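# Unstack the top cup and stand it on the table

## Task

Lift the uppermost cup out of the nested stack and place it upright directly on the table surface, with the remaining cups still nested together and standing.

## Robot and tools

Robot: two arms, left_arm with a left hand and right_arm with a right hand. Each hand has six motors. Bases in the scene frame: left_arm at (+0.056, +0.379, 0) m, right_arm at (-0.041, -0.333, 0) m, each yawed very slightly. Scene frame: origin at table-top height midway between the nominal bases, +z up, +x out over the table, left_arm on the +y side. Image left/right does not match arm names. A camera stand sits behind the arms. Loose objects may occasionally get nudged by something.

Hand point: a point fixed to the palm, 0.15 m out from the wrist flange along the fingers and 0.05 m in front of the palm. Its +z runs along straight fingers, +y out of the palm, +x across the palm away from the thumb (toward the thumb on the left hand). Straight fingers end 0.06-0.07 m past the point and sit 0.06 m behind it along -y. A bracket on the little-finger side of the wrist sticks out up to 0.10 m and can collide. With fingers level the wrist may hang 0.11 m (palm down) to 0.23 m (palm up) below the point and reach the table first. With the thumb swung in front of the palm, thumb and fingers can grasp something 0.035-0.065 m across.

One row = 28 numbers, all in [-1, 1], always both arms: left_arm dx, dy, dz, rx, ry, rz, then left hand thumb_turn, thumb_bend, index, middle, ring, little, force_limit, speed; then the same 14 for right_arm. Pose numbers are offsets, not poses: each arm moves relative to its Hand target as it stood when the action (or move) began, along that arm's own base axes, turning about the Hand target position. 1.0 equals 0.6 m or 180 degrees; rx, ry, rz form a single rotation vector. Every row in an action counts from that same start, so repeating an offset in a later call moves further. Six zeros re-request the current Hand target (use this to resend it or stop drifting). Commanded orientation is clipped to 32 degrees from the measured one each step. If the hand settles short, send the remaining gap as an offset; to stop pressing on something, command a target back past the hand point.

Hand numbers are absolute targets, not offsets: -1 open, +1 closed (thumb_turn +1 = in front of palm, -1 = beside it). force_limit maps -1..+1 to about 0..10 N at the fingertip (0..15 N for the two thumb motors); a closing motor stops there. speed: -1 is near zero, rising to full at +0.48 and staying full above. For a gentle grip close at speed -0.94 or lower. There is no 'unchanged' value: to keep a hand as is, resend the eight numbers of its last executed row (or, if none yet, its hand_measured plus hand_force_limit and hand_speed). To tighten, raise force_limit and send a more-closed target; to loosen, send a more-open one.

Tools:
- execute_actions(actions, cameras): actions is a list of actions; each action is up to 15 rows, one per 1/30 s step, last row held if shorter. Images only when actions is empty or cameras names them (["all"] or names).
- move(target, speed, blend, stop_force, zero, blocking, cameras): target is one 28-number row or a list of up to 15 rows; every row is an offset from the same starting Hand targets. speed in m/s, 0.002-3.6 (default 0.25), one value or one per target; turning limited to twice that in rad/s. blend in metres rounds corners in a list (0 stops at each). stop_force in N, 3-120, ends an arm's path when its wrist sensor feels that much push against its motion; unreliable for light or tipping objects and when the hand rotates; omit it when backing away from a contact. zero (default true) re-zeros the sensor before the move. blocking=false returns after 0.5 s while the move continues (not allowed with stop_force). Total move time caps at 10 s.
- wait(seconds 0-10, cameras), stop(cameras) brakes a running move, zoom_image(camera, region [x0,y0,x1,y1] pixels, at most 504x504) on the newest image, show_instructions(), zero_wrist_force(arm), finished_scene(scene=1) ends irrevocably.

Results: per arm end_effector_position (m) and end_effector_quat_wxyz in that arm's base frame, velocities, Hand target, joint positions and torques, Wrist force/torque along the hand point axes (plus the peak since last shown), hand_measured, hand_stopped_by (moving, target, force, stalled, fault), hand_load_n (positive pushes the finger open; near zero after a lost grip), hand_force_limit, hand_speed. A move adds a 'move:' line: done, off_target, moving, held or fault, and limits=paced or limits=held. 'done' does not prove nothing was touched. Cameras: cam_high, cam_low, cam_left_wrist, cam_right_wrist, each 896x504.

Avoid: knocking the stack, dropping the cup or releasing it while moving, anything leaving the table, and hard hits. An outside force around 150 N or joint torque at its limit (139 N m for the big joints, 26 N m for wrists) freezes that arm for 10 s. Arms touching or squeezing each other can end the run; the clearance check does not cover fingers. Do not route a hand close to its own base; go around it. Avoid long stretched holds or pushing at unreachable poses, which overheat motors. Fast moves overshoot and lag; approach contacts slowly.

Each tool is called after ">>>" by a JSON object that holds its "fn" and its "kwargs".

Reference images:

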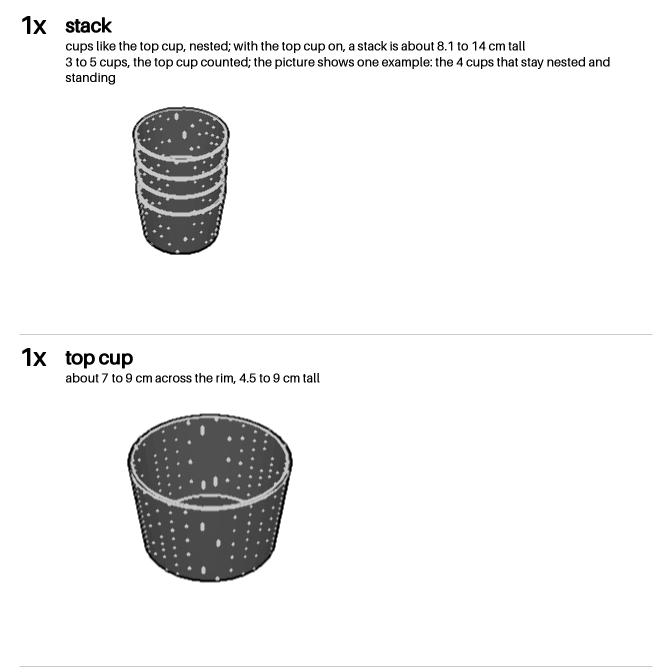

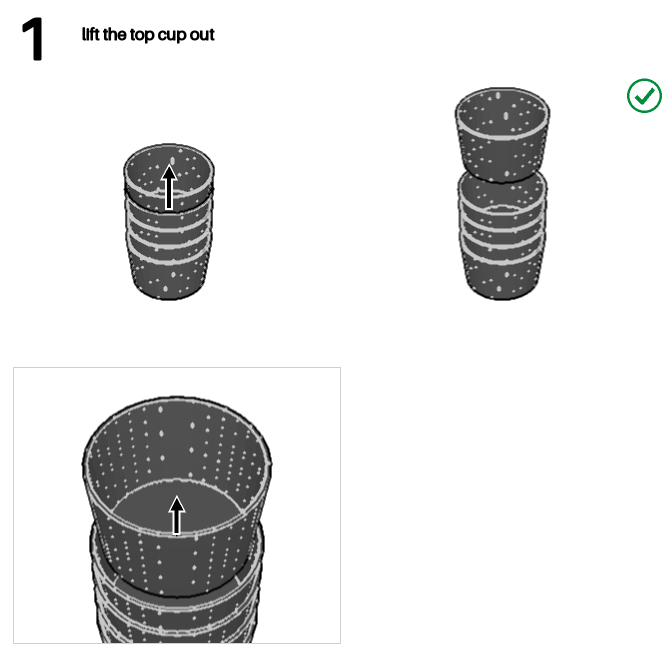

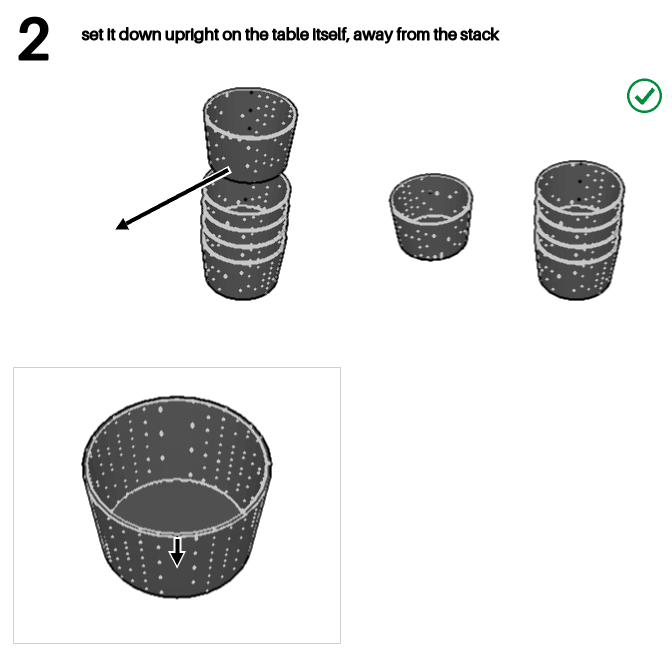

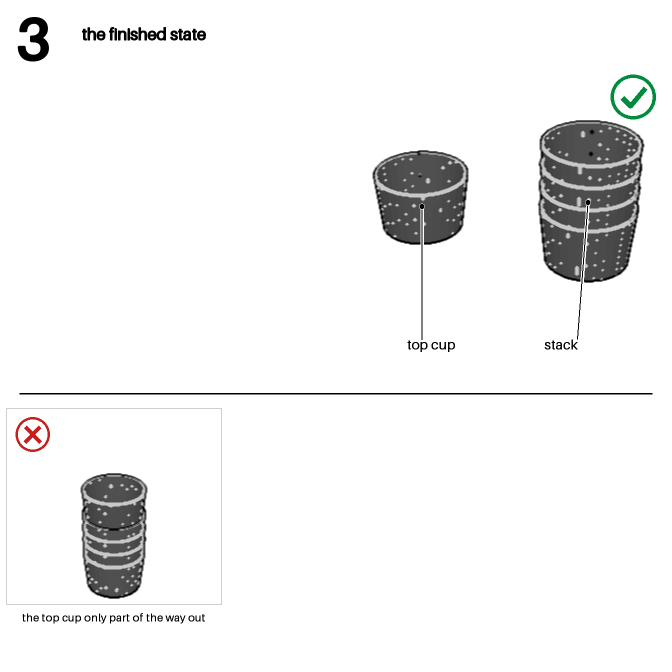

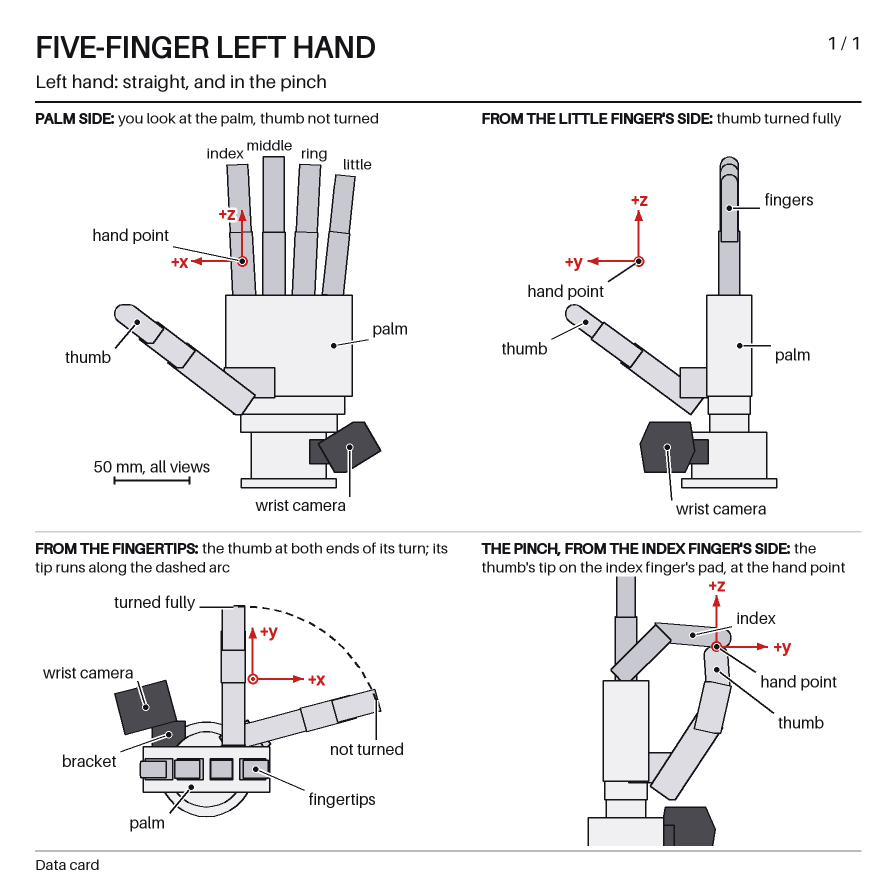

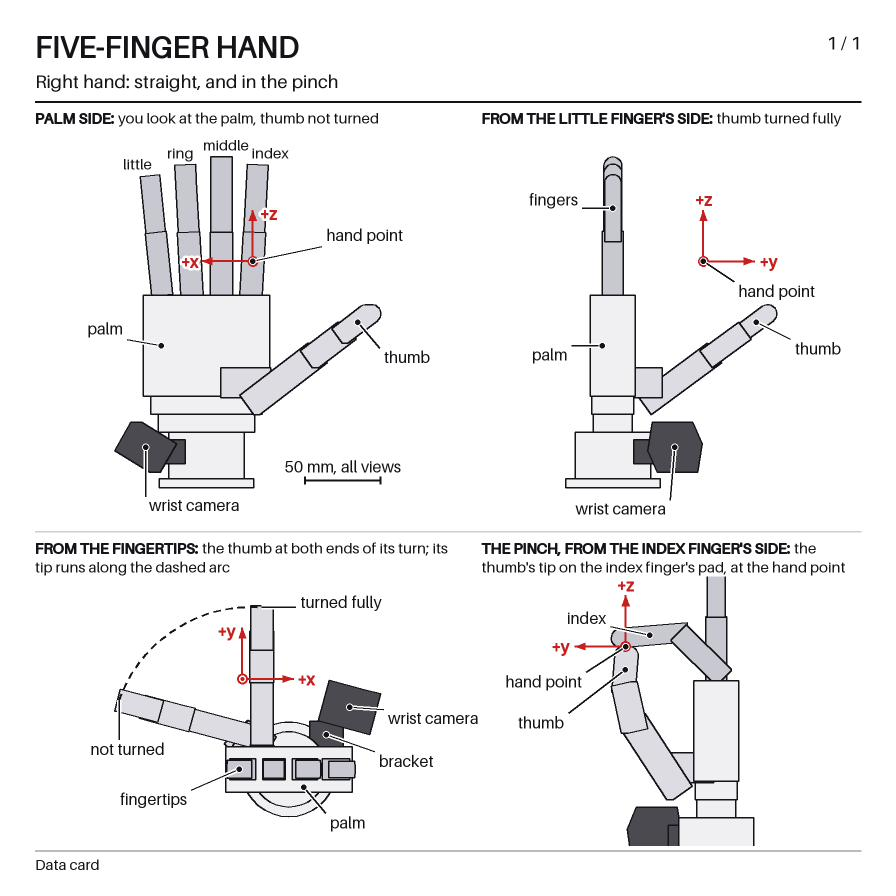

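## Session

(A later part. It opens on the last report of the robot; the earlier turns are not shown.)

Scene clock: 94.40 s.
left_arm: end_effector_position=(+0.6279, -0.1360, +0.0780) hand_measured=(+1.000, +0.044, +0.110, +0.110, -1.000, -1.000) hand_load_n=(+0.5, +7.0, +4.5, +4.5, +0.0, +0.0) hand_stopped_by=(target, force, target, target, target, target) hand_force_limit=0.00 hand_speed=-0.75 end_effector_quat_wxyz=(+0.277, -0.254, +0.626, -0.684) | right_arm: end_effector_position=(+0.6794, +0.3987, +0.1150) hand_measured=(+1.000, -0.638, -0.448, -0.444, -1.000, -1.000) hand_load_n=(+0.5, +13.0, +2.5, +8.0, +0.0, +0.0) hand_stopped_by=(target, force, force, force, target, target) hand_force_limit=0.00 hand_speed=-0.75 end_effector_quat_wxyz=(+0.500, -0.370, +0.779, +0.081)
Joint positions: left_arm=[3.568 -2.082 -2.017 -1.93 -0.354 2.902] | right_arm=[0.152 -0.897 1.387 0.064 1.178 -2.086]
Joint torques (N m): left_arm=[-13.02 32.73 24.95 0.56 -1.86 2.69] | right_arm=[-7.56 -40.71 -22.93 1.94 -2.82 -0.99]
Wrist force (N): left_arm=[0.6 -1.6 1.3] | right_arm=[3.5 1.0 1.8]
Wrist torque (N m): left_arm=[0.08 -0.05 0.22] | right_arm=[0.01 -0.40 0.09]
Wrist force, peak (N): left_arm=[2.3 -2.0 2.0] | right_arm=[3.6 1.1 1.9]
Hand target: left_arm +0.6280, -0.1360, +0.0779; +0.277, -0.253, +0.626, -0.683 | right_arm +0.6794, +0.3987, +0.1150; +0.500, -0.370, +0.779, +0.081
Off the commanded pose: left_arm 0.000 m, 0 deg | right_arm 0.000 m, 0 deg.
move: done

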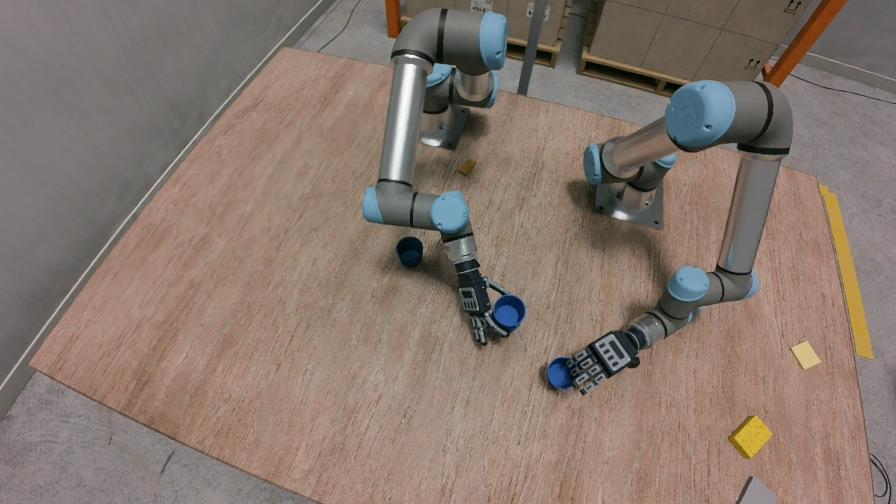

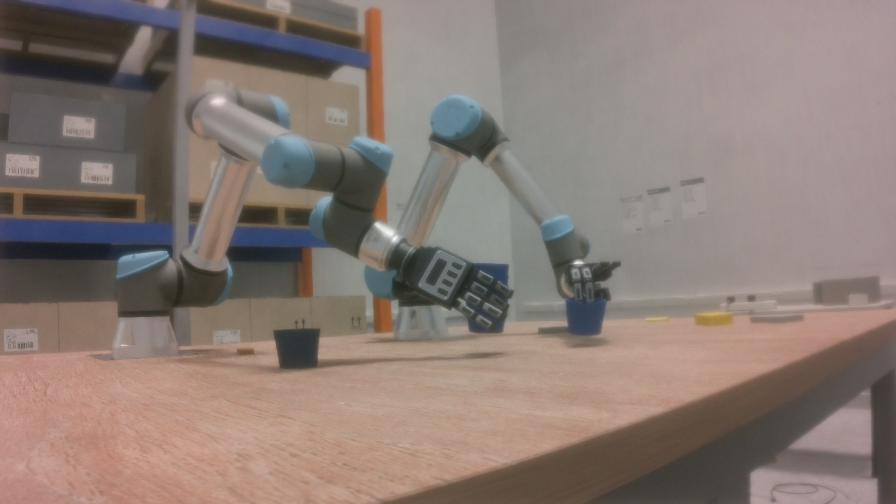

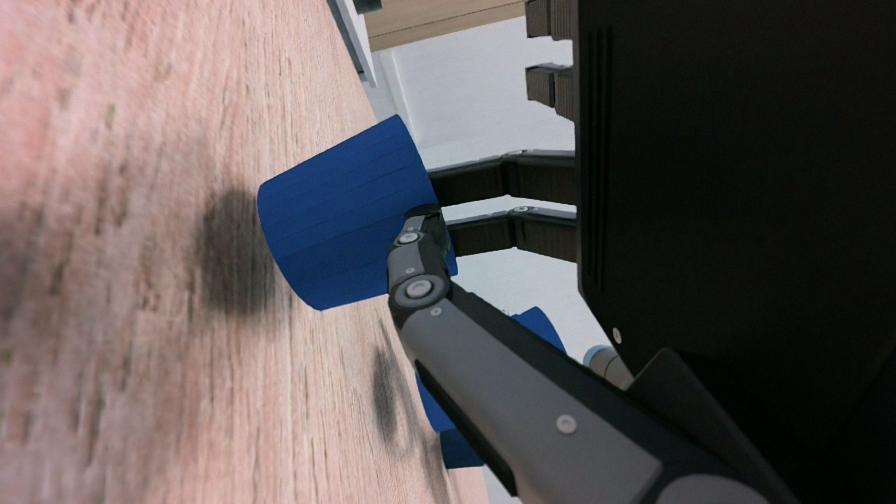

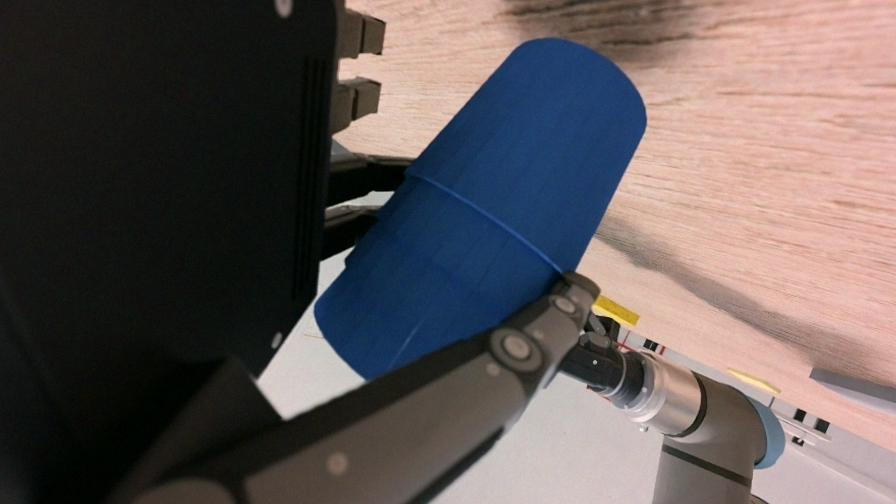

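>>> {"fn": "move", "kwargs": {"target": [0,0,-0.06,0,0,0,1,0.36,0.11,0.11,-1,-1,0.0,-0.75,0,0,-0.0583,0,0,0,1,0.2,0.5,0.5,-1,-1,0.0,-0.75], "speed": 0.03, "stop_force": 3, "cameras": ["all"]}}

>>> {"fn": "zoom_image", "kwargs": {"camera": "cam_low", "region": [440, 240, 640, 360]}}

>>> {"fn": "zoom_image", "kwargs": {"camera": "cam_high", "region": [440, 240, 640, 400]}}

Scene clock: 96.93 s.
left_arm: end_effector_position=(+0.6280, -0.1360, +0.0491) hand_measured=(+1.000, +0.046, +0.110, +0.110, -1.000, -1.000) hand_load_n=(-0.5, -1.0, +4.5, +5.5, +0.0, +0.0) hand_stopped_by=(target, force, target, target, target, target) hand_force_limit=0.00 hand_speed=-0.75 end_effector_quat_wxyz=(+0.277, -0.253, +0.626, -0.683) | right_arm: end_effector_position=(+0.6794, +0.3987, +0.0798) hand_measured=(+1.000, -0.638, -0.448, -0.444, -1.000, -1.000) hand_load_n=(+1.5, +13.0, +2.5, +7.5, +0.0, +0.0) hand_stopped_by=(target, force, force, force, target, target) hand_force_limit=0.00 hand_speed=-0.75 end_effector_quat_wxyz=(+0.500, -0.370, +0.779, +0.081)
Joint positions: left_arm=[3.568 -2.145 -2.023 -1.86 -0.354 2.902] | right_arm=[0.152 -0.855 1.415 -0.006 1.178 -2.086]
Joint torques (N m): left_arm=[-11.77 29.61 25.91 2.91 -1.31 2.04] | right_arm=[-7.06 -52.38 -15.25 2.41 -1.95 -0.93]
Wrist force (N): left_arm=[1.0 -1.6 1.5] | right_arm=[0.4 0.5 -0.2]
Wrist torque (N m): left_arm=[0.06 -0.11 0.19] | right_arm=[0.08 -0.36 0.03]
Wrist force, peak (N): left_arm=[1.6 -10.5 1.5] | right_arm=[3.5 1.4 1.8]
Hand target: left_arm +0.6280, -0.1360, +0.0491; +0.277, -0.253, +0.626, -0.683 (not the last commanded pose) | right_arm +0.6794, +0.3987, +0.0799; +0.500, -0.370, +0.779, +0.081
Off the commanded pose: left_arm 0.007 m, 0 deg | right_arm 0.000 m, 0 deg.
move: contact (left_arm, right_arm)

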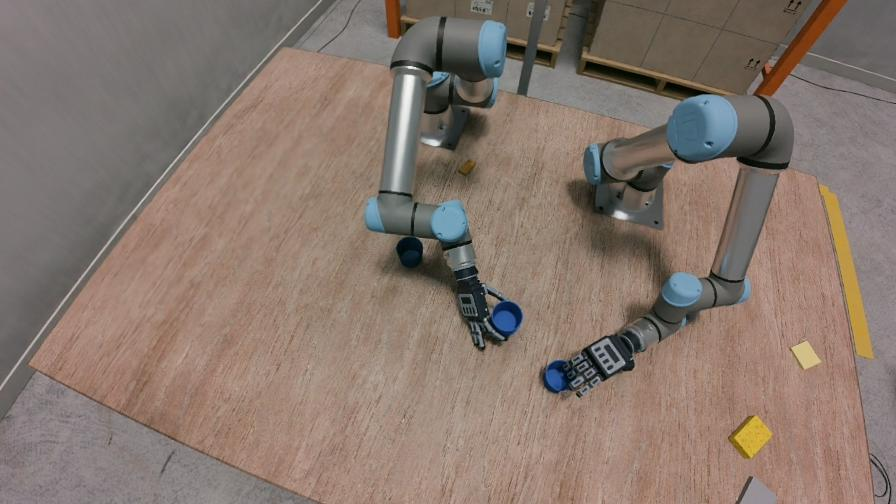

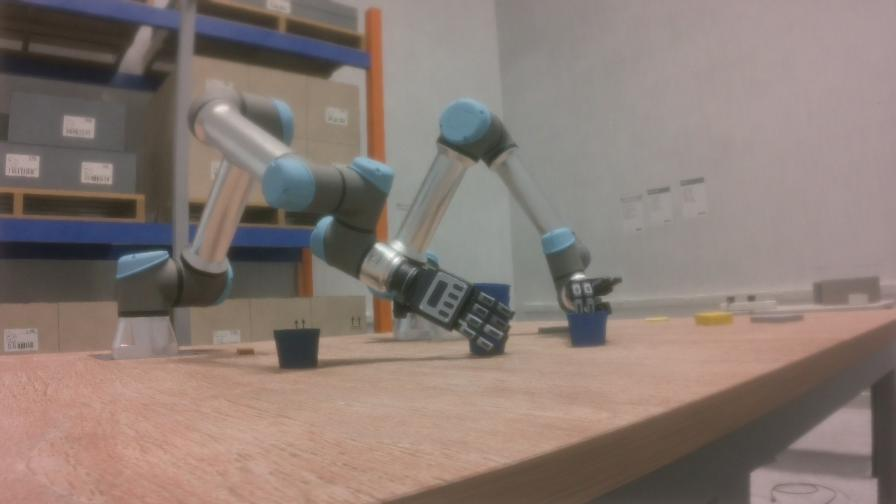

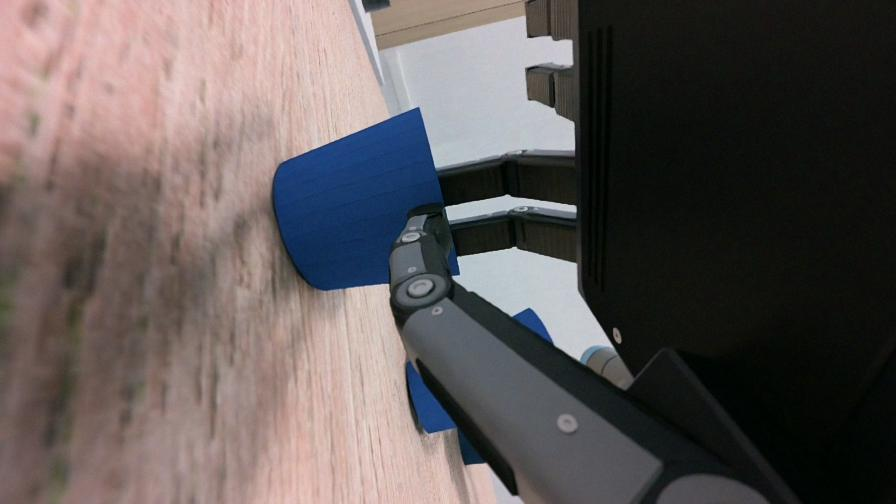

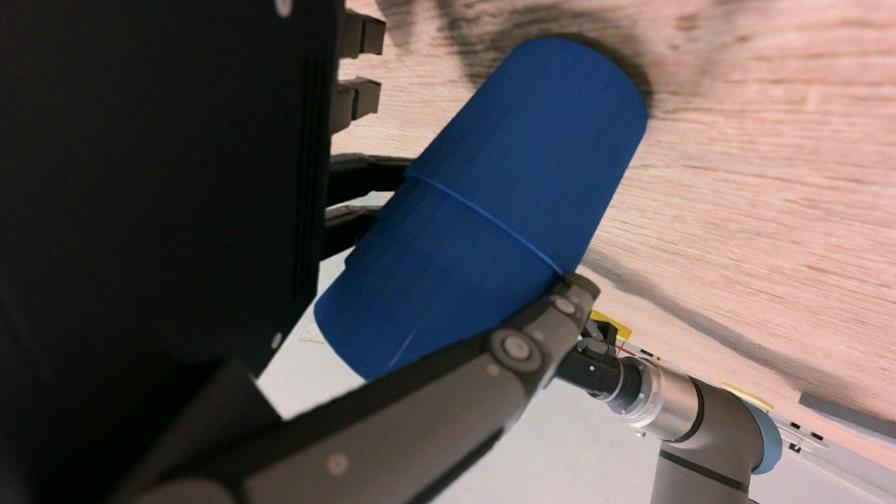

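Scaled by 2.520 from the camera's 896x504 image, which has a finer 1280x720 frame.

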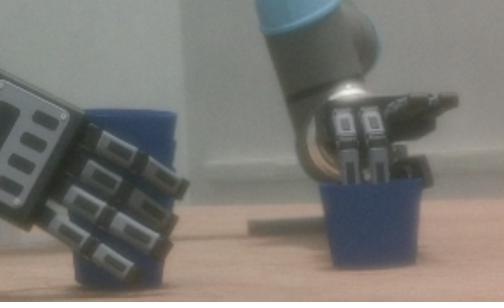

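Scaled by 2.520 from the camera's 896x504 image, which has a finer 1280x720 frame.

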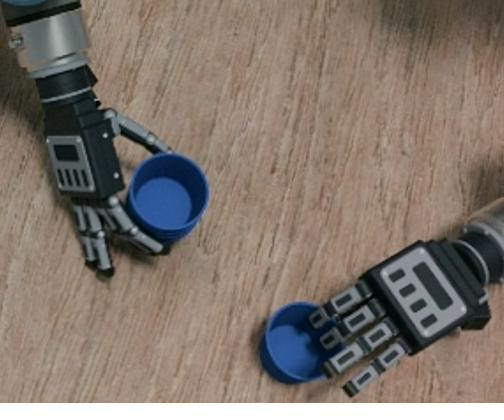

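>>> {"fn": "move", "kwargs": {"target": [0,0,0,0,0,0,1,-0.25,0,0,-1,-1,0.0,-0.6,0,0,0,0,0,0,1,-0.75,-0.55,-0.55,-1,-1,0.0,-0.8], "speed": 0.03, "cameras": ["all"]}}

>>> {"fn": "zoom_image", "kwargs": {"camera": "cam_low", "region": [440, 240, 640, 360]}}

>>> {"fn": "zoom_image", "kwargs": {"camera": "cam_high", "region": [440, 240, 640, 400]}}

Scene clock: 98.10 s.
left_arm: end_effector_position=(+0.6280, -0.1360, +0.0491) hand_measured=(+1.000, -0.250, +0.000, +0.000, -1.000, -1.000) hand_load_n=(+0.0, +0.0, +0.0, +0.0, +0.0, +0.0) hand_stopped_by=(target, target, target, target, target, target) hand_force_limit=0.00 hand_speed=-0.60 end_effector_quat_wxyz=(+0.277, -0.253, +0.626, -0.683) | right_arm: end_effector_position=(+0.6794, +0.3987, +0.0799) hand_measured=(+1.000, -0.750, -0.550, -0.550, -1.000, -1.000) hand_load_n=(+0.0, +0.0, +0.0, +0.0, +0.0, +0.5) hand_stopped_by=(target, target, target, target, target, target) hand_force_limit=0.00 hand_speed=-0.80 end_effector_quat_wxyz=(+0.500, -0.370, +0.779, +0.081)
Joint positions: left_arm=[3.568 -2.145 -2.023 -1.86 -0.354 2.902] | right_arm=[0.152 -0.855 1.415 -0.006 1.178 -2.086]
Joint torques (N m): left_arm=[-11.06 31.79 24.35 2.22 -1.19 2.71] | right_arm=[-7.2 -50.57 -16.4 0.86 -1 -0.97]
Wrist force (N): left_arm=[0.7 -1.9 0.9] | right_arm=[2.3 1.0 1.1]
Wrist torque (N m): left_arm=[0.11 -0.08 0.17] | right_arm=[0.08 -0.36 0.09]
Wrist force, peak (N): left_arm=[0.7 -2.2 1.5] | right_arm=[2.5 1.5 1.1]
Hand target: left_arm +0.6280, -0.1360, +0.0491; +0.277, -0.253, +0.626, -0.683 | right_arm +0.6794, +0.3987, +0.0799; +0.500, -0.370, +0.779, +0.081
Off the commanded pose: left_arm 0.000 m, 0 deg | right_arm 0.000 m, 0 deg.
move: done

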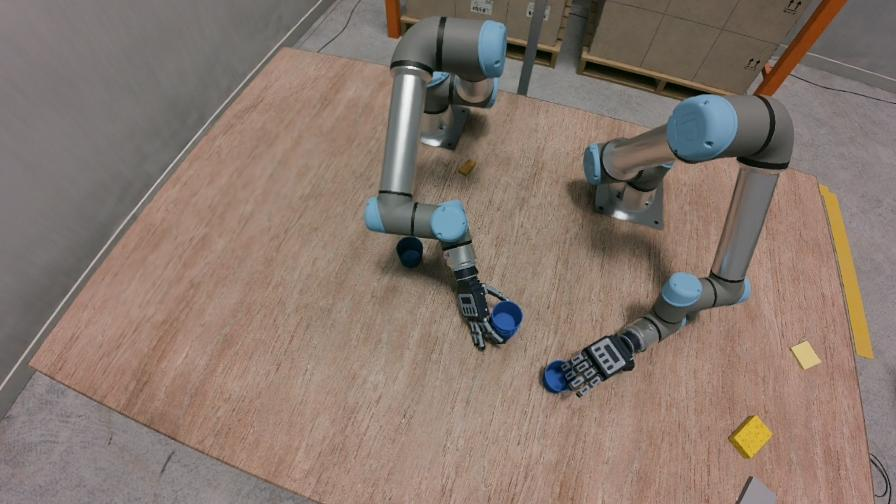

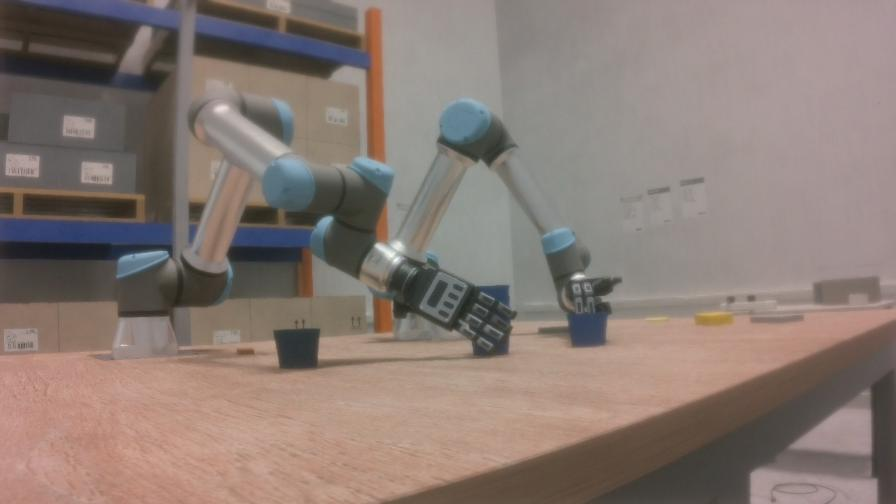

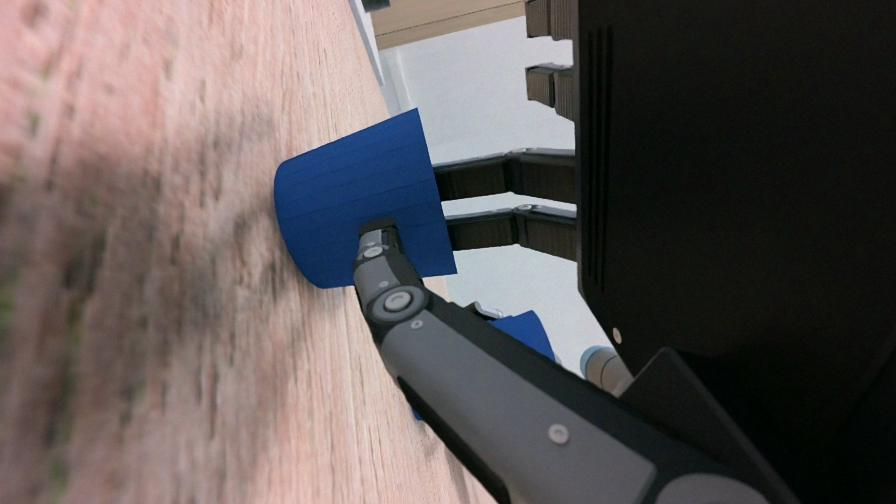

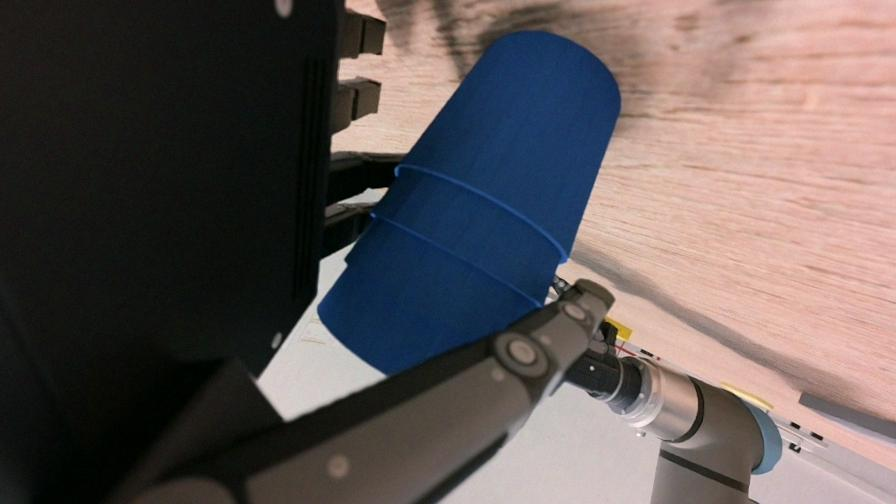

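Scaled by 2.520 from the camera's 896x504 image, which has a finer 1280x720 frame.

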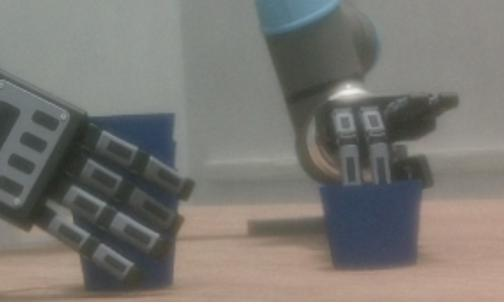

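Scaled by 2.520 from the camera's 896x504 image, which has a finer 1280x720 frame.

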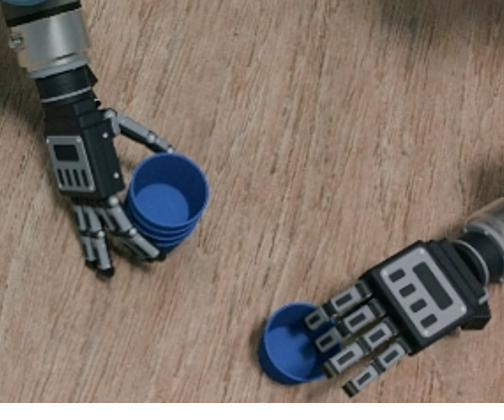

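>>> {"fn": "move", "kwargs": {"target": [[0,0,0,0,0,0,1,-0.35,-0.1,-0.1,-1,-1,0.0,-0.2,0,0,0,0,0,0,1,-1,-1,-1,-1,-1,0.0,-0.5],[0,0,0.2,0,0,0,1,-0.35,-0.1,-0.1,-1,-1,0.0,-0.2,0,0,0,0,0,0,1,-1,-1,-1,-1,-1,0.0,-0.5]], "speed": 0.12, "cameras": ["all"]}}

>>> {"fn": "zoom_image", "kwargs": {"camera": "cam_high", "region": [440, 240, 640, 400]}}

Scene clock: 100.37 s.
left_arm: end_effector_position=(+0.6281, -0.1360, +0.1692) hand_measured=(+1.000, -0.350, -0.100, -0.100, -1.000, -1.000) hand_load_n=(+0.0, +0.0, +0.0, +0.0, +0.0, +0.0) hand_stopped_by=(target, target, target, target, target, target) hand_force_limit=0.00 hand_speed=-0.20 end_effector_quat_wxyz=(+0.277, -0.253, +0.626, -0.683) | right_arm: end_effector_position=(+0.6794, +0.3987, +0.0799) hand_measured=(+1.000, -1.000, -1.000, -1.000, -1.000, -1.000) hand_load_n=(+0.0, +0.0, +0.0, +0.0, +0.0, +0.0) hand_stopped_by=(target, target, target, target, target, target) hand_force_limit=0.00 hand_speed=-0.50 end_effector_quat_wxyz=(+0.500, -0.370, +0.779, +0.081)
Joint positions: left_arm=[3.567 -1.907 -1.959 -2.162 -0.354 2.902] | right_arm=[0.152 -0.855 1.415 -0.006 1.178 -2.086]
Joint torques (N m): left_arm=[2.99 29.07 3.53 2.9 1.04 0.91] | right_arm=[-7.43 -46.67 -16.95 -1.56 0.77 -1]
Wrist force (N): left_arm=[0.8 -1.9 1.4] | right_arm=[2.3 1.0 1.3]
Wrist torque (N m): left_arm=[0.08 -0.07 0.11] | right_arm=[0.06 -0.36 0.09]
Wrist force, peak (N): left_arm=[0.4 -3.2 1.3] | right_arm=[2.5 0.9 1.3]
Hand target: left_arm +0.6280, -0.1360, +0.1691; +0.277, -0.253, +0.626, -0.683 | right_arm +0.6794, +0.3987, +0.0799; +0.500, -0.370, +0.779, +0.081
Off the commanded pose: left_arm 0.000 m, 0 deg | right_arm 0.000 m, 0 deg.
move: done

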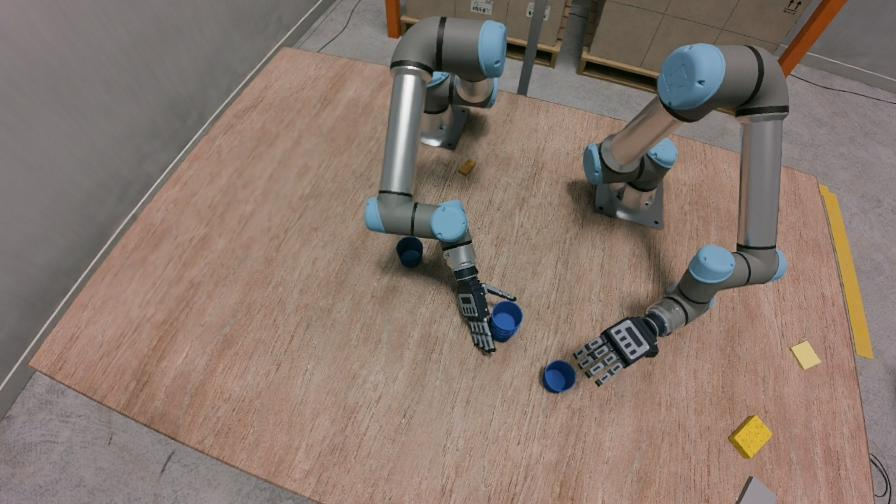

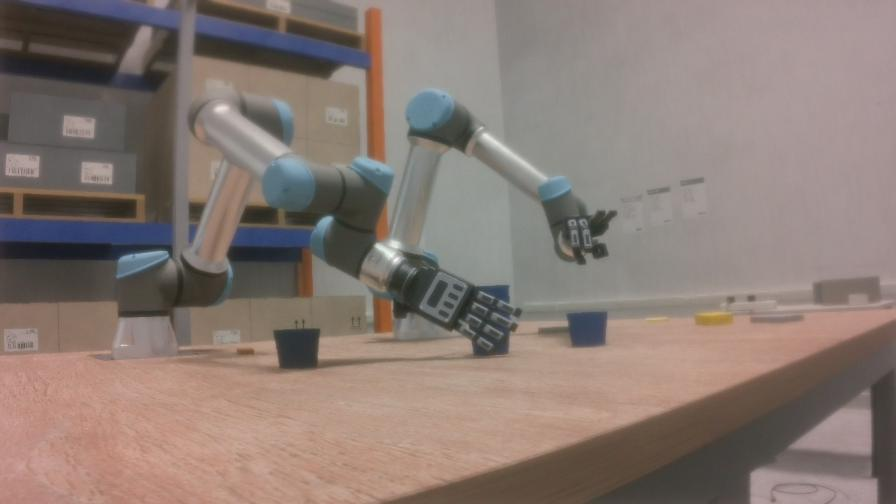

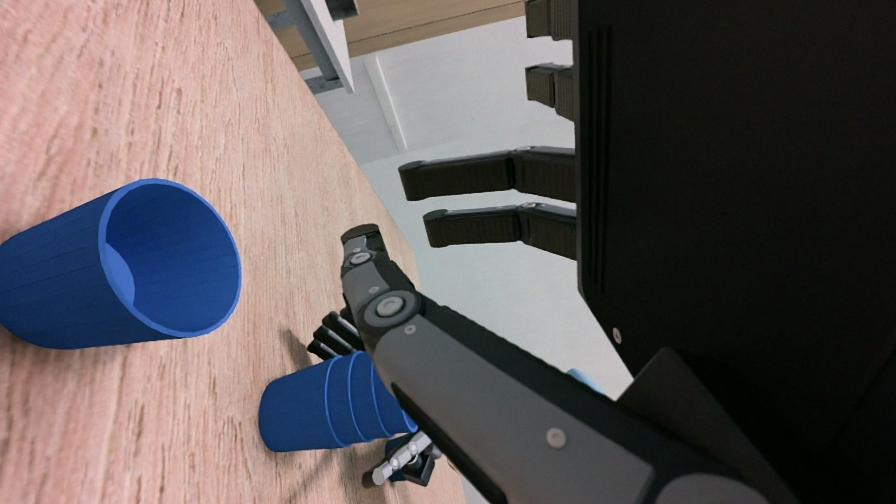

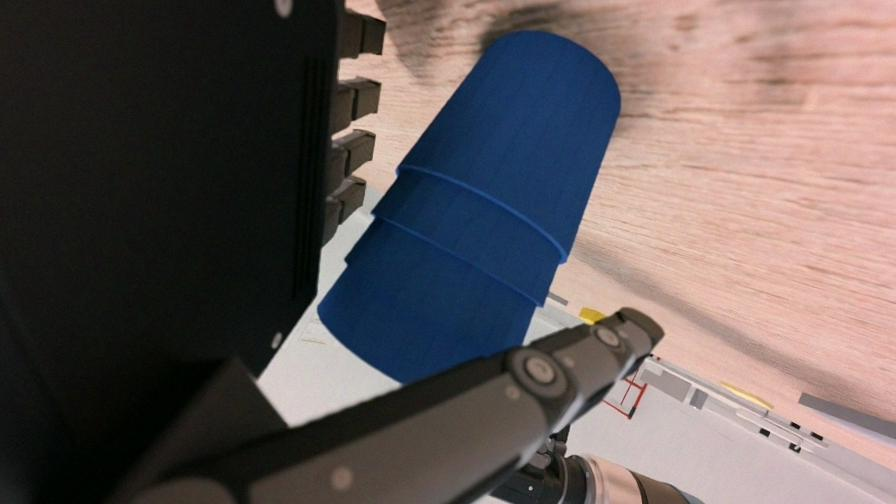

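Scaled by 2.520 from the camera's 896x504 image, which has a finer 1280x720 frame.

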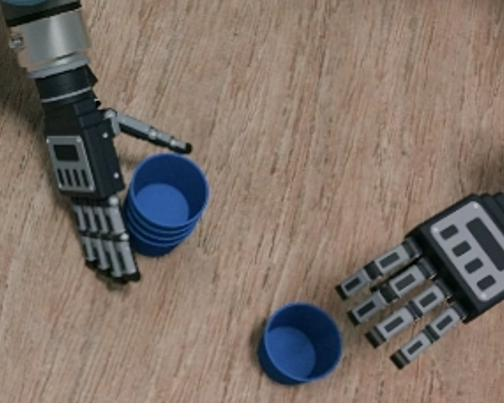

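>>> {"fn": "move", "kwargs": {"target": [[0,0,0,0,0,0,1,-0.35,-0.1,-0.1,-1,-1,0.0,-0.2,0.0068,-0.0073,0.01,0,0,0,1,-1,-1,-1,-1,-1,0.0,-0.5],[0,0,0,0,0,0,1,-0.35,-0.1,-0.1,-1,-1,0.0,-0.2,-0.14,-0.1429,0.012,0,0,0,1,-1,-1,-1,-1,-1,0.0,-0.5],[0,0,0,0,0,0,1,-0.35,-0.1,-0.1,-1,-1,0.0,-0.2,-0.15,-0.16,0.2,0,0,0,1,-1,-1,-1,-1,-1,0.0,-0.5]], "speed": [0.04,0.1,0.2], "blend": [0.002,0.01,0], "cameras": ["all"]}}

>>> {"fn": "zoom_image", "kwargs": {"camera": "cam_low", "region": [440, 240, 640, 360]}}

>>> {"fn": "zoom_image", "kwargs": {"camera": "cam_high", "region": [440, 240, 640, 400]}}

Scene clock: 103.13 s.
left_arm: end_effector_position=(+0.6280, -0.1360, +0.1691) hand_measured=(+1.000, -0.350, -0.100, -0.100, -1.000, -1.000) hand_load_n=(+0.0, +0.0, -0.5, +0.0, +0.0, +0.0) hand_stopped_by=(target, target, target, target, target, target) hand_force_limit=0.00 hand_speed=-0.20 end_effector_quat_wxyz=(+0.277, -0.253, +0.626, -0.683) | right_arm: end_effector_position=(+0.5894, +0.3027, +0.1998) hand_measured=(+1.000, -1.000, -1.000, -1.000, -1.000, -1.000) hand_load_n=(-0.5, +0.0, +0.0, +0.0, +0.0, +0.0) hand_stopped_by=(target, target, target, target, target, target) hand_force_limit=0.00 hand_speed=-0.50 end_effector_quat_wxyz=(+0.500, -0.370, +0.778, +0.081)
Joint positions: left_arm=[3.568 -1.907 -1.959 -2.162 -0.354 2.902] | right_arm=[-0.03 -1.23 1.681 0.154 1.026 -2.197]
Joint torques (N m): left_arm=[11.45 39.85 2 0.5 1.24 -1.94] | right_arm=[6.08 -38.16 -16.16 1.5 1.9 0.8]
Wrist force (N): left_arm=[0.6 -1.9 1.3] | right_arm=[2.3 0.7 1.1]
Wrist torque (N m): left_arm=[0.08 -0.04 0.10] | right_arm=[0.04 -0.37 0.21]
Wrist force, peak (N): left_arm=[0.5 -2.3 1.3] | right_arm=[4.2 1.1 1.4]
Hand target: left_arm +0.6280, -0.1360, +0.1691; +0.277, -0.253, +0.626, -0.683 | right_arm +0.5894, +0.3027, +0.1999; +0.500, -0.370, +0.779, +0.081
Off the commanded pose: left_arm 0.000 m, 0 deg | right_arm 0.000 m, 0 deg.
move: done

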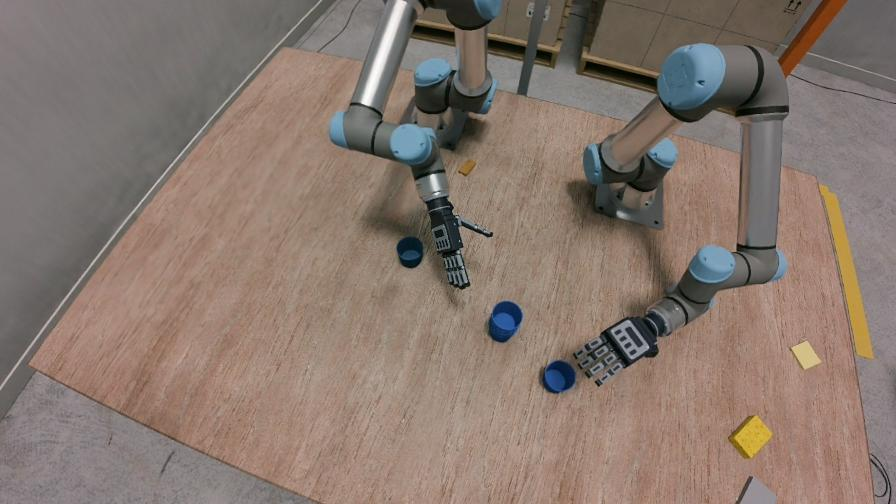

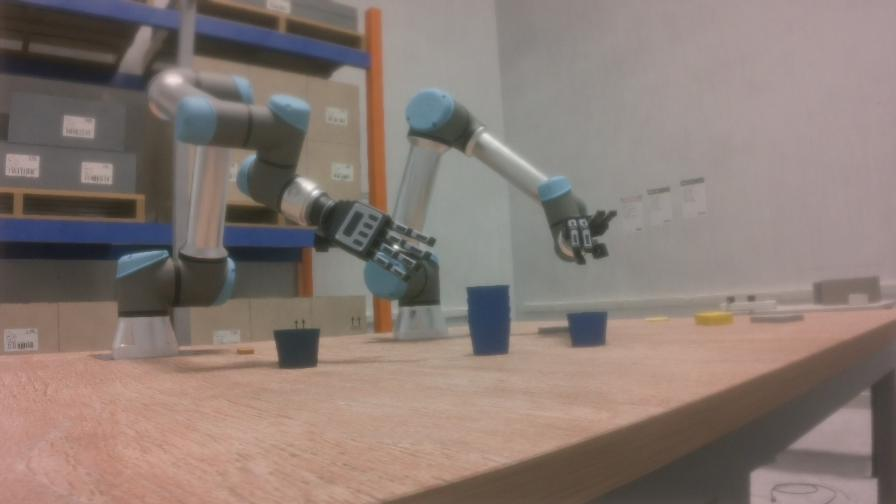

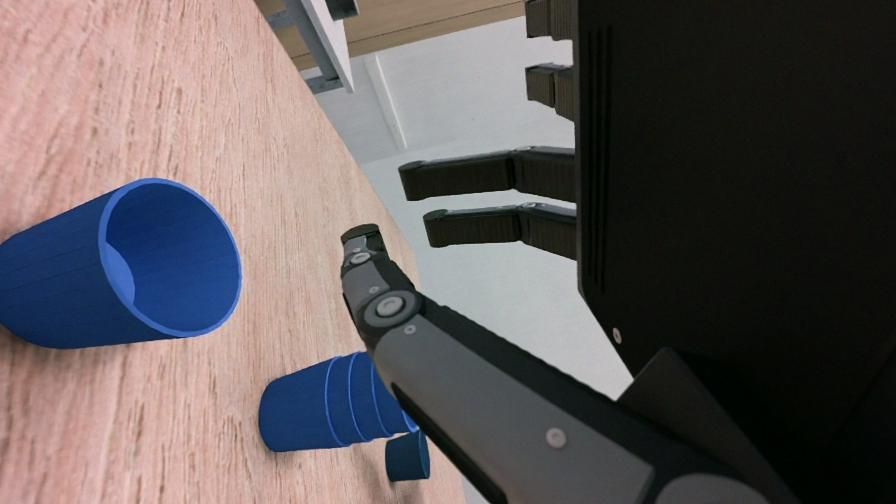

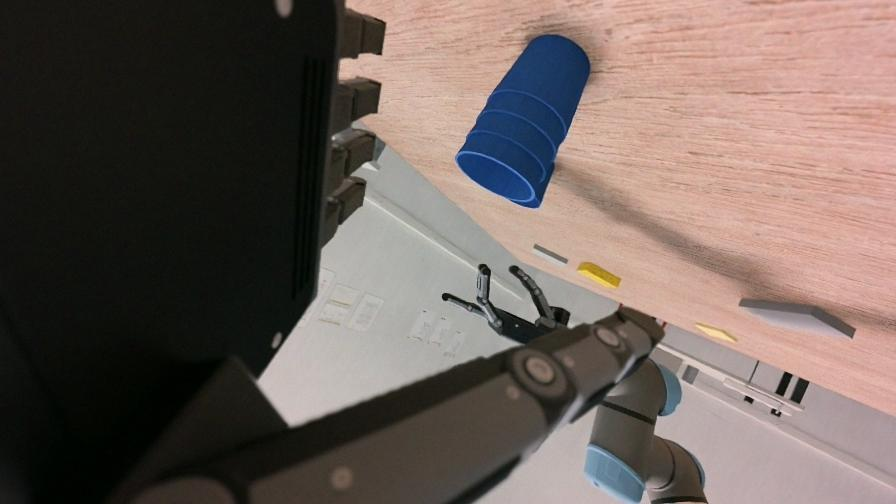

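Scaled by 2.520 from the camera's 896x504 image, which has a finer 1280x720 frame.

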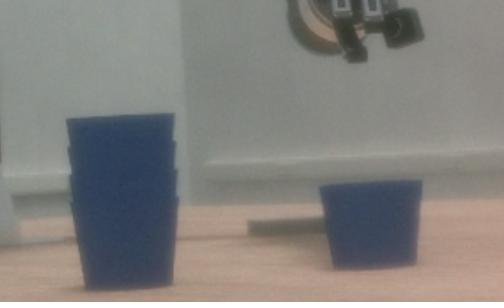

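Scaled by 2.520 from the camera's 896x504 image, which has a finer 1280x720 frame.

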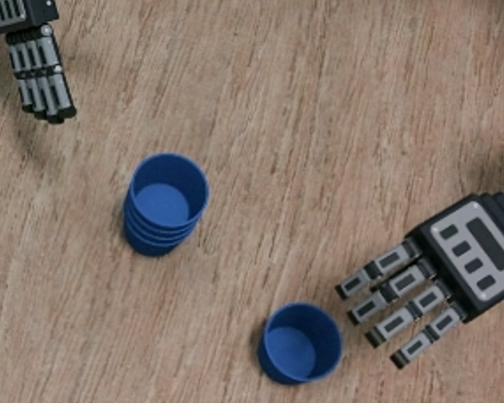

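>>> {"fn": "finished_scene", "kwargs": {}}

The scene is finished: the task was done.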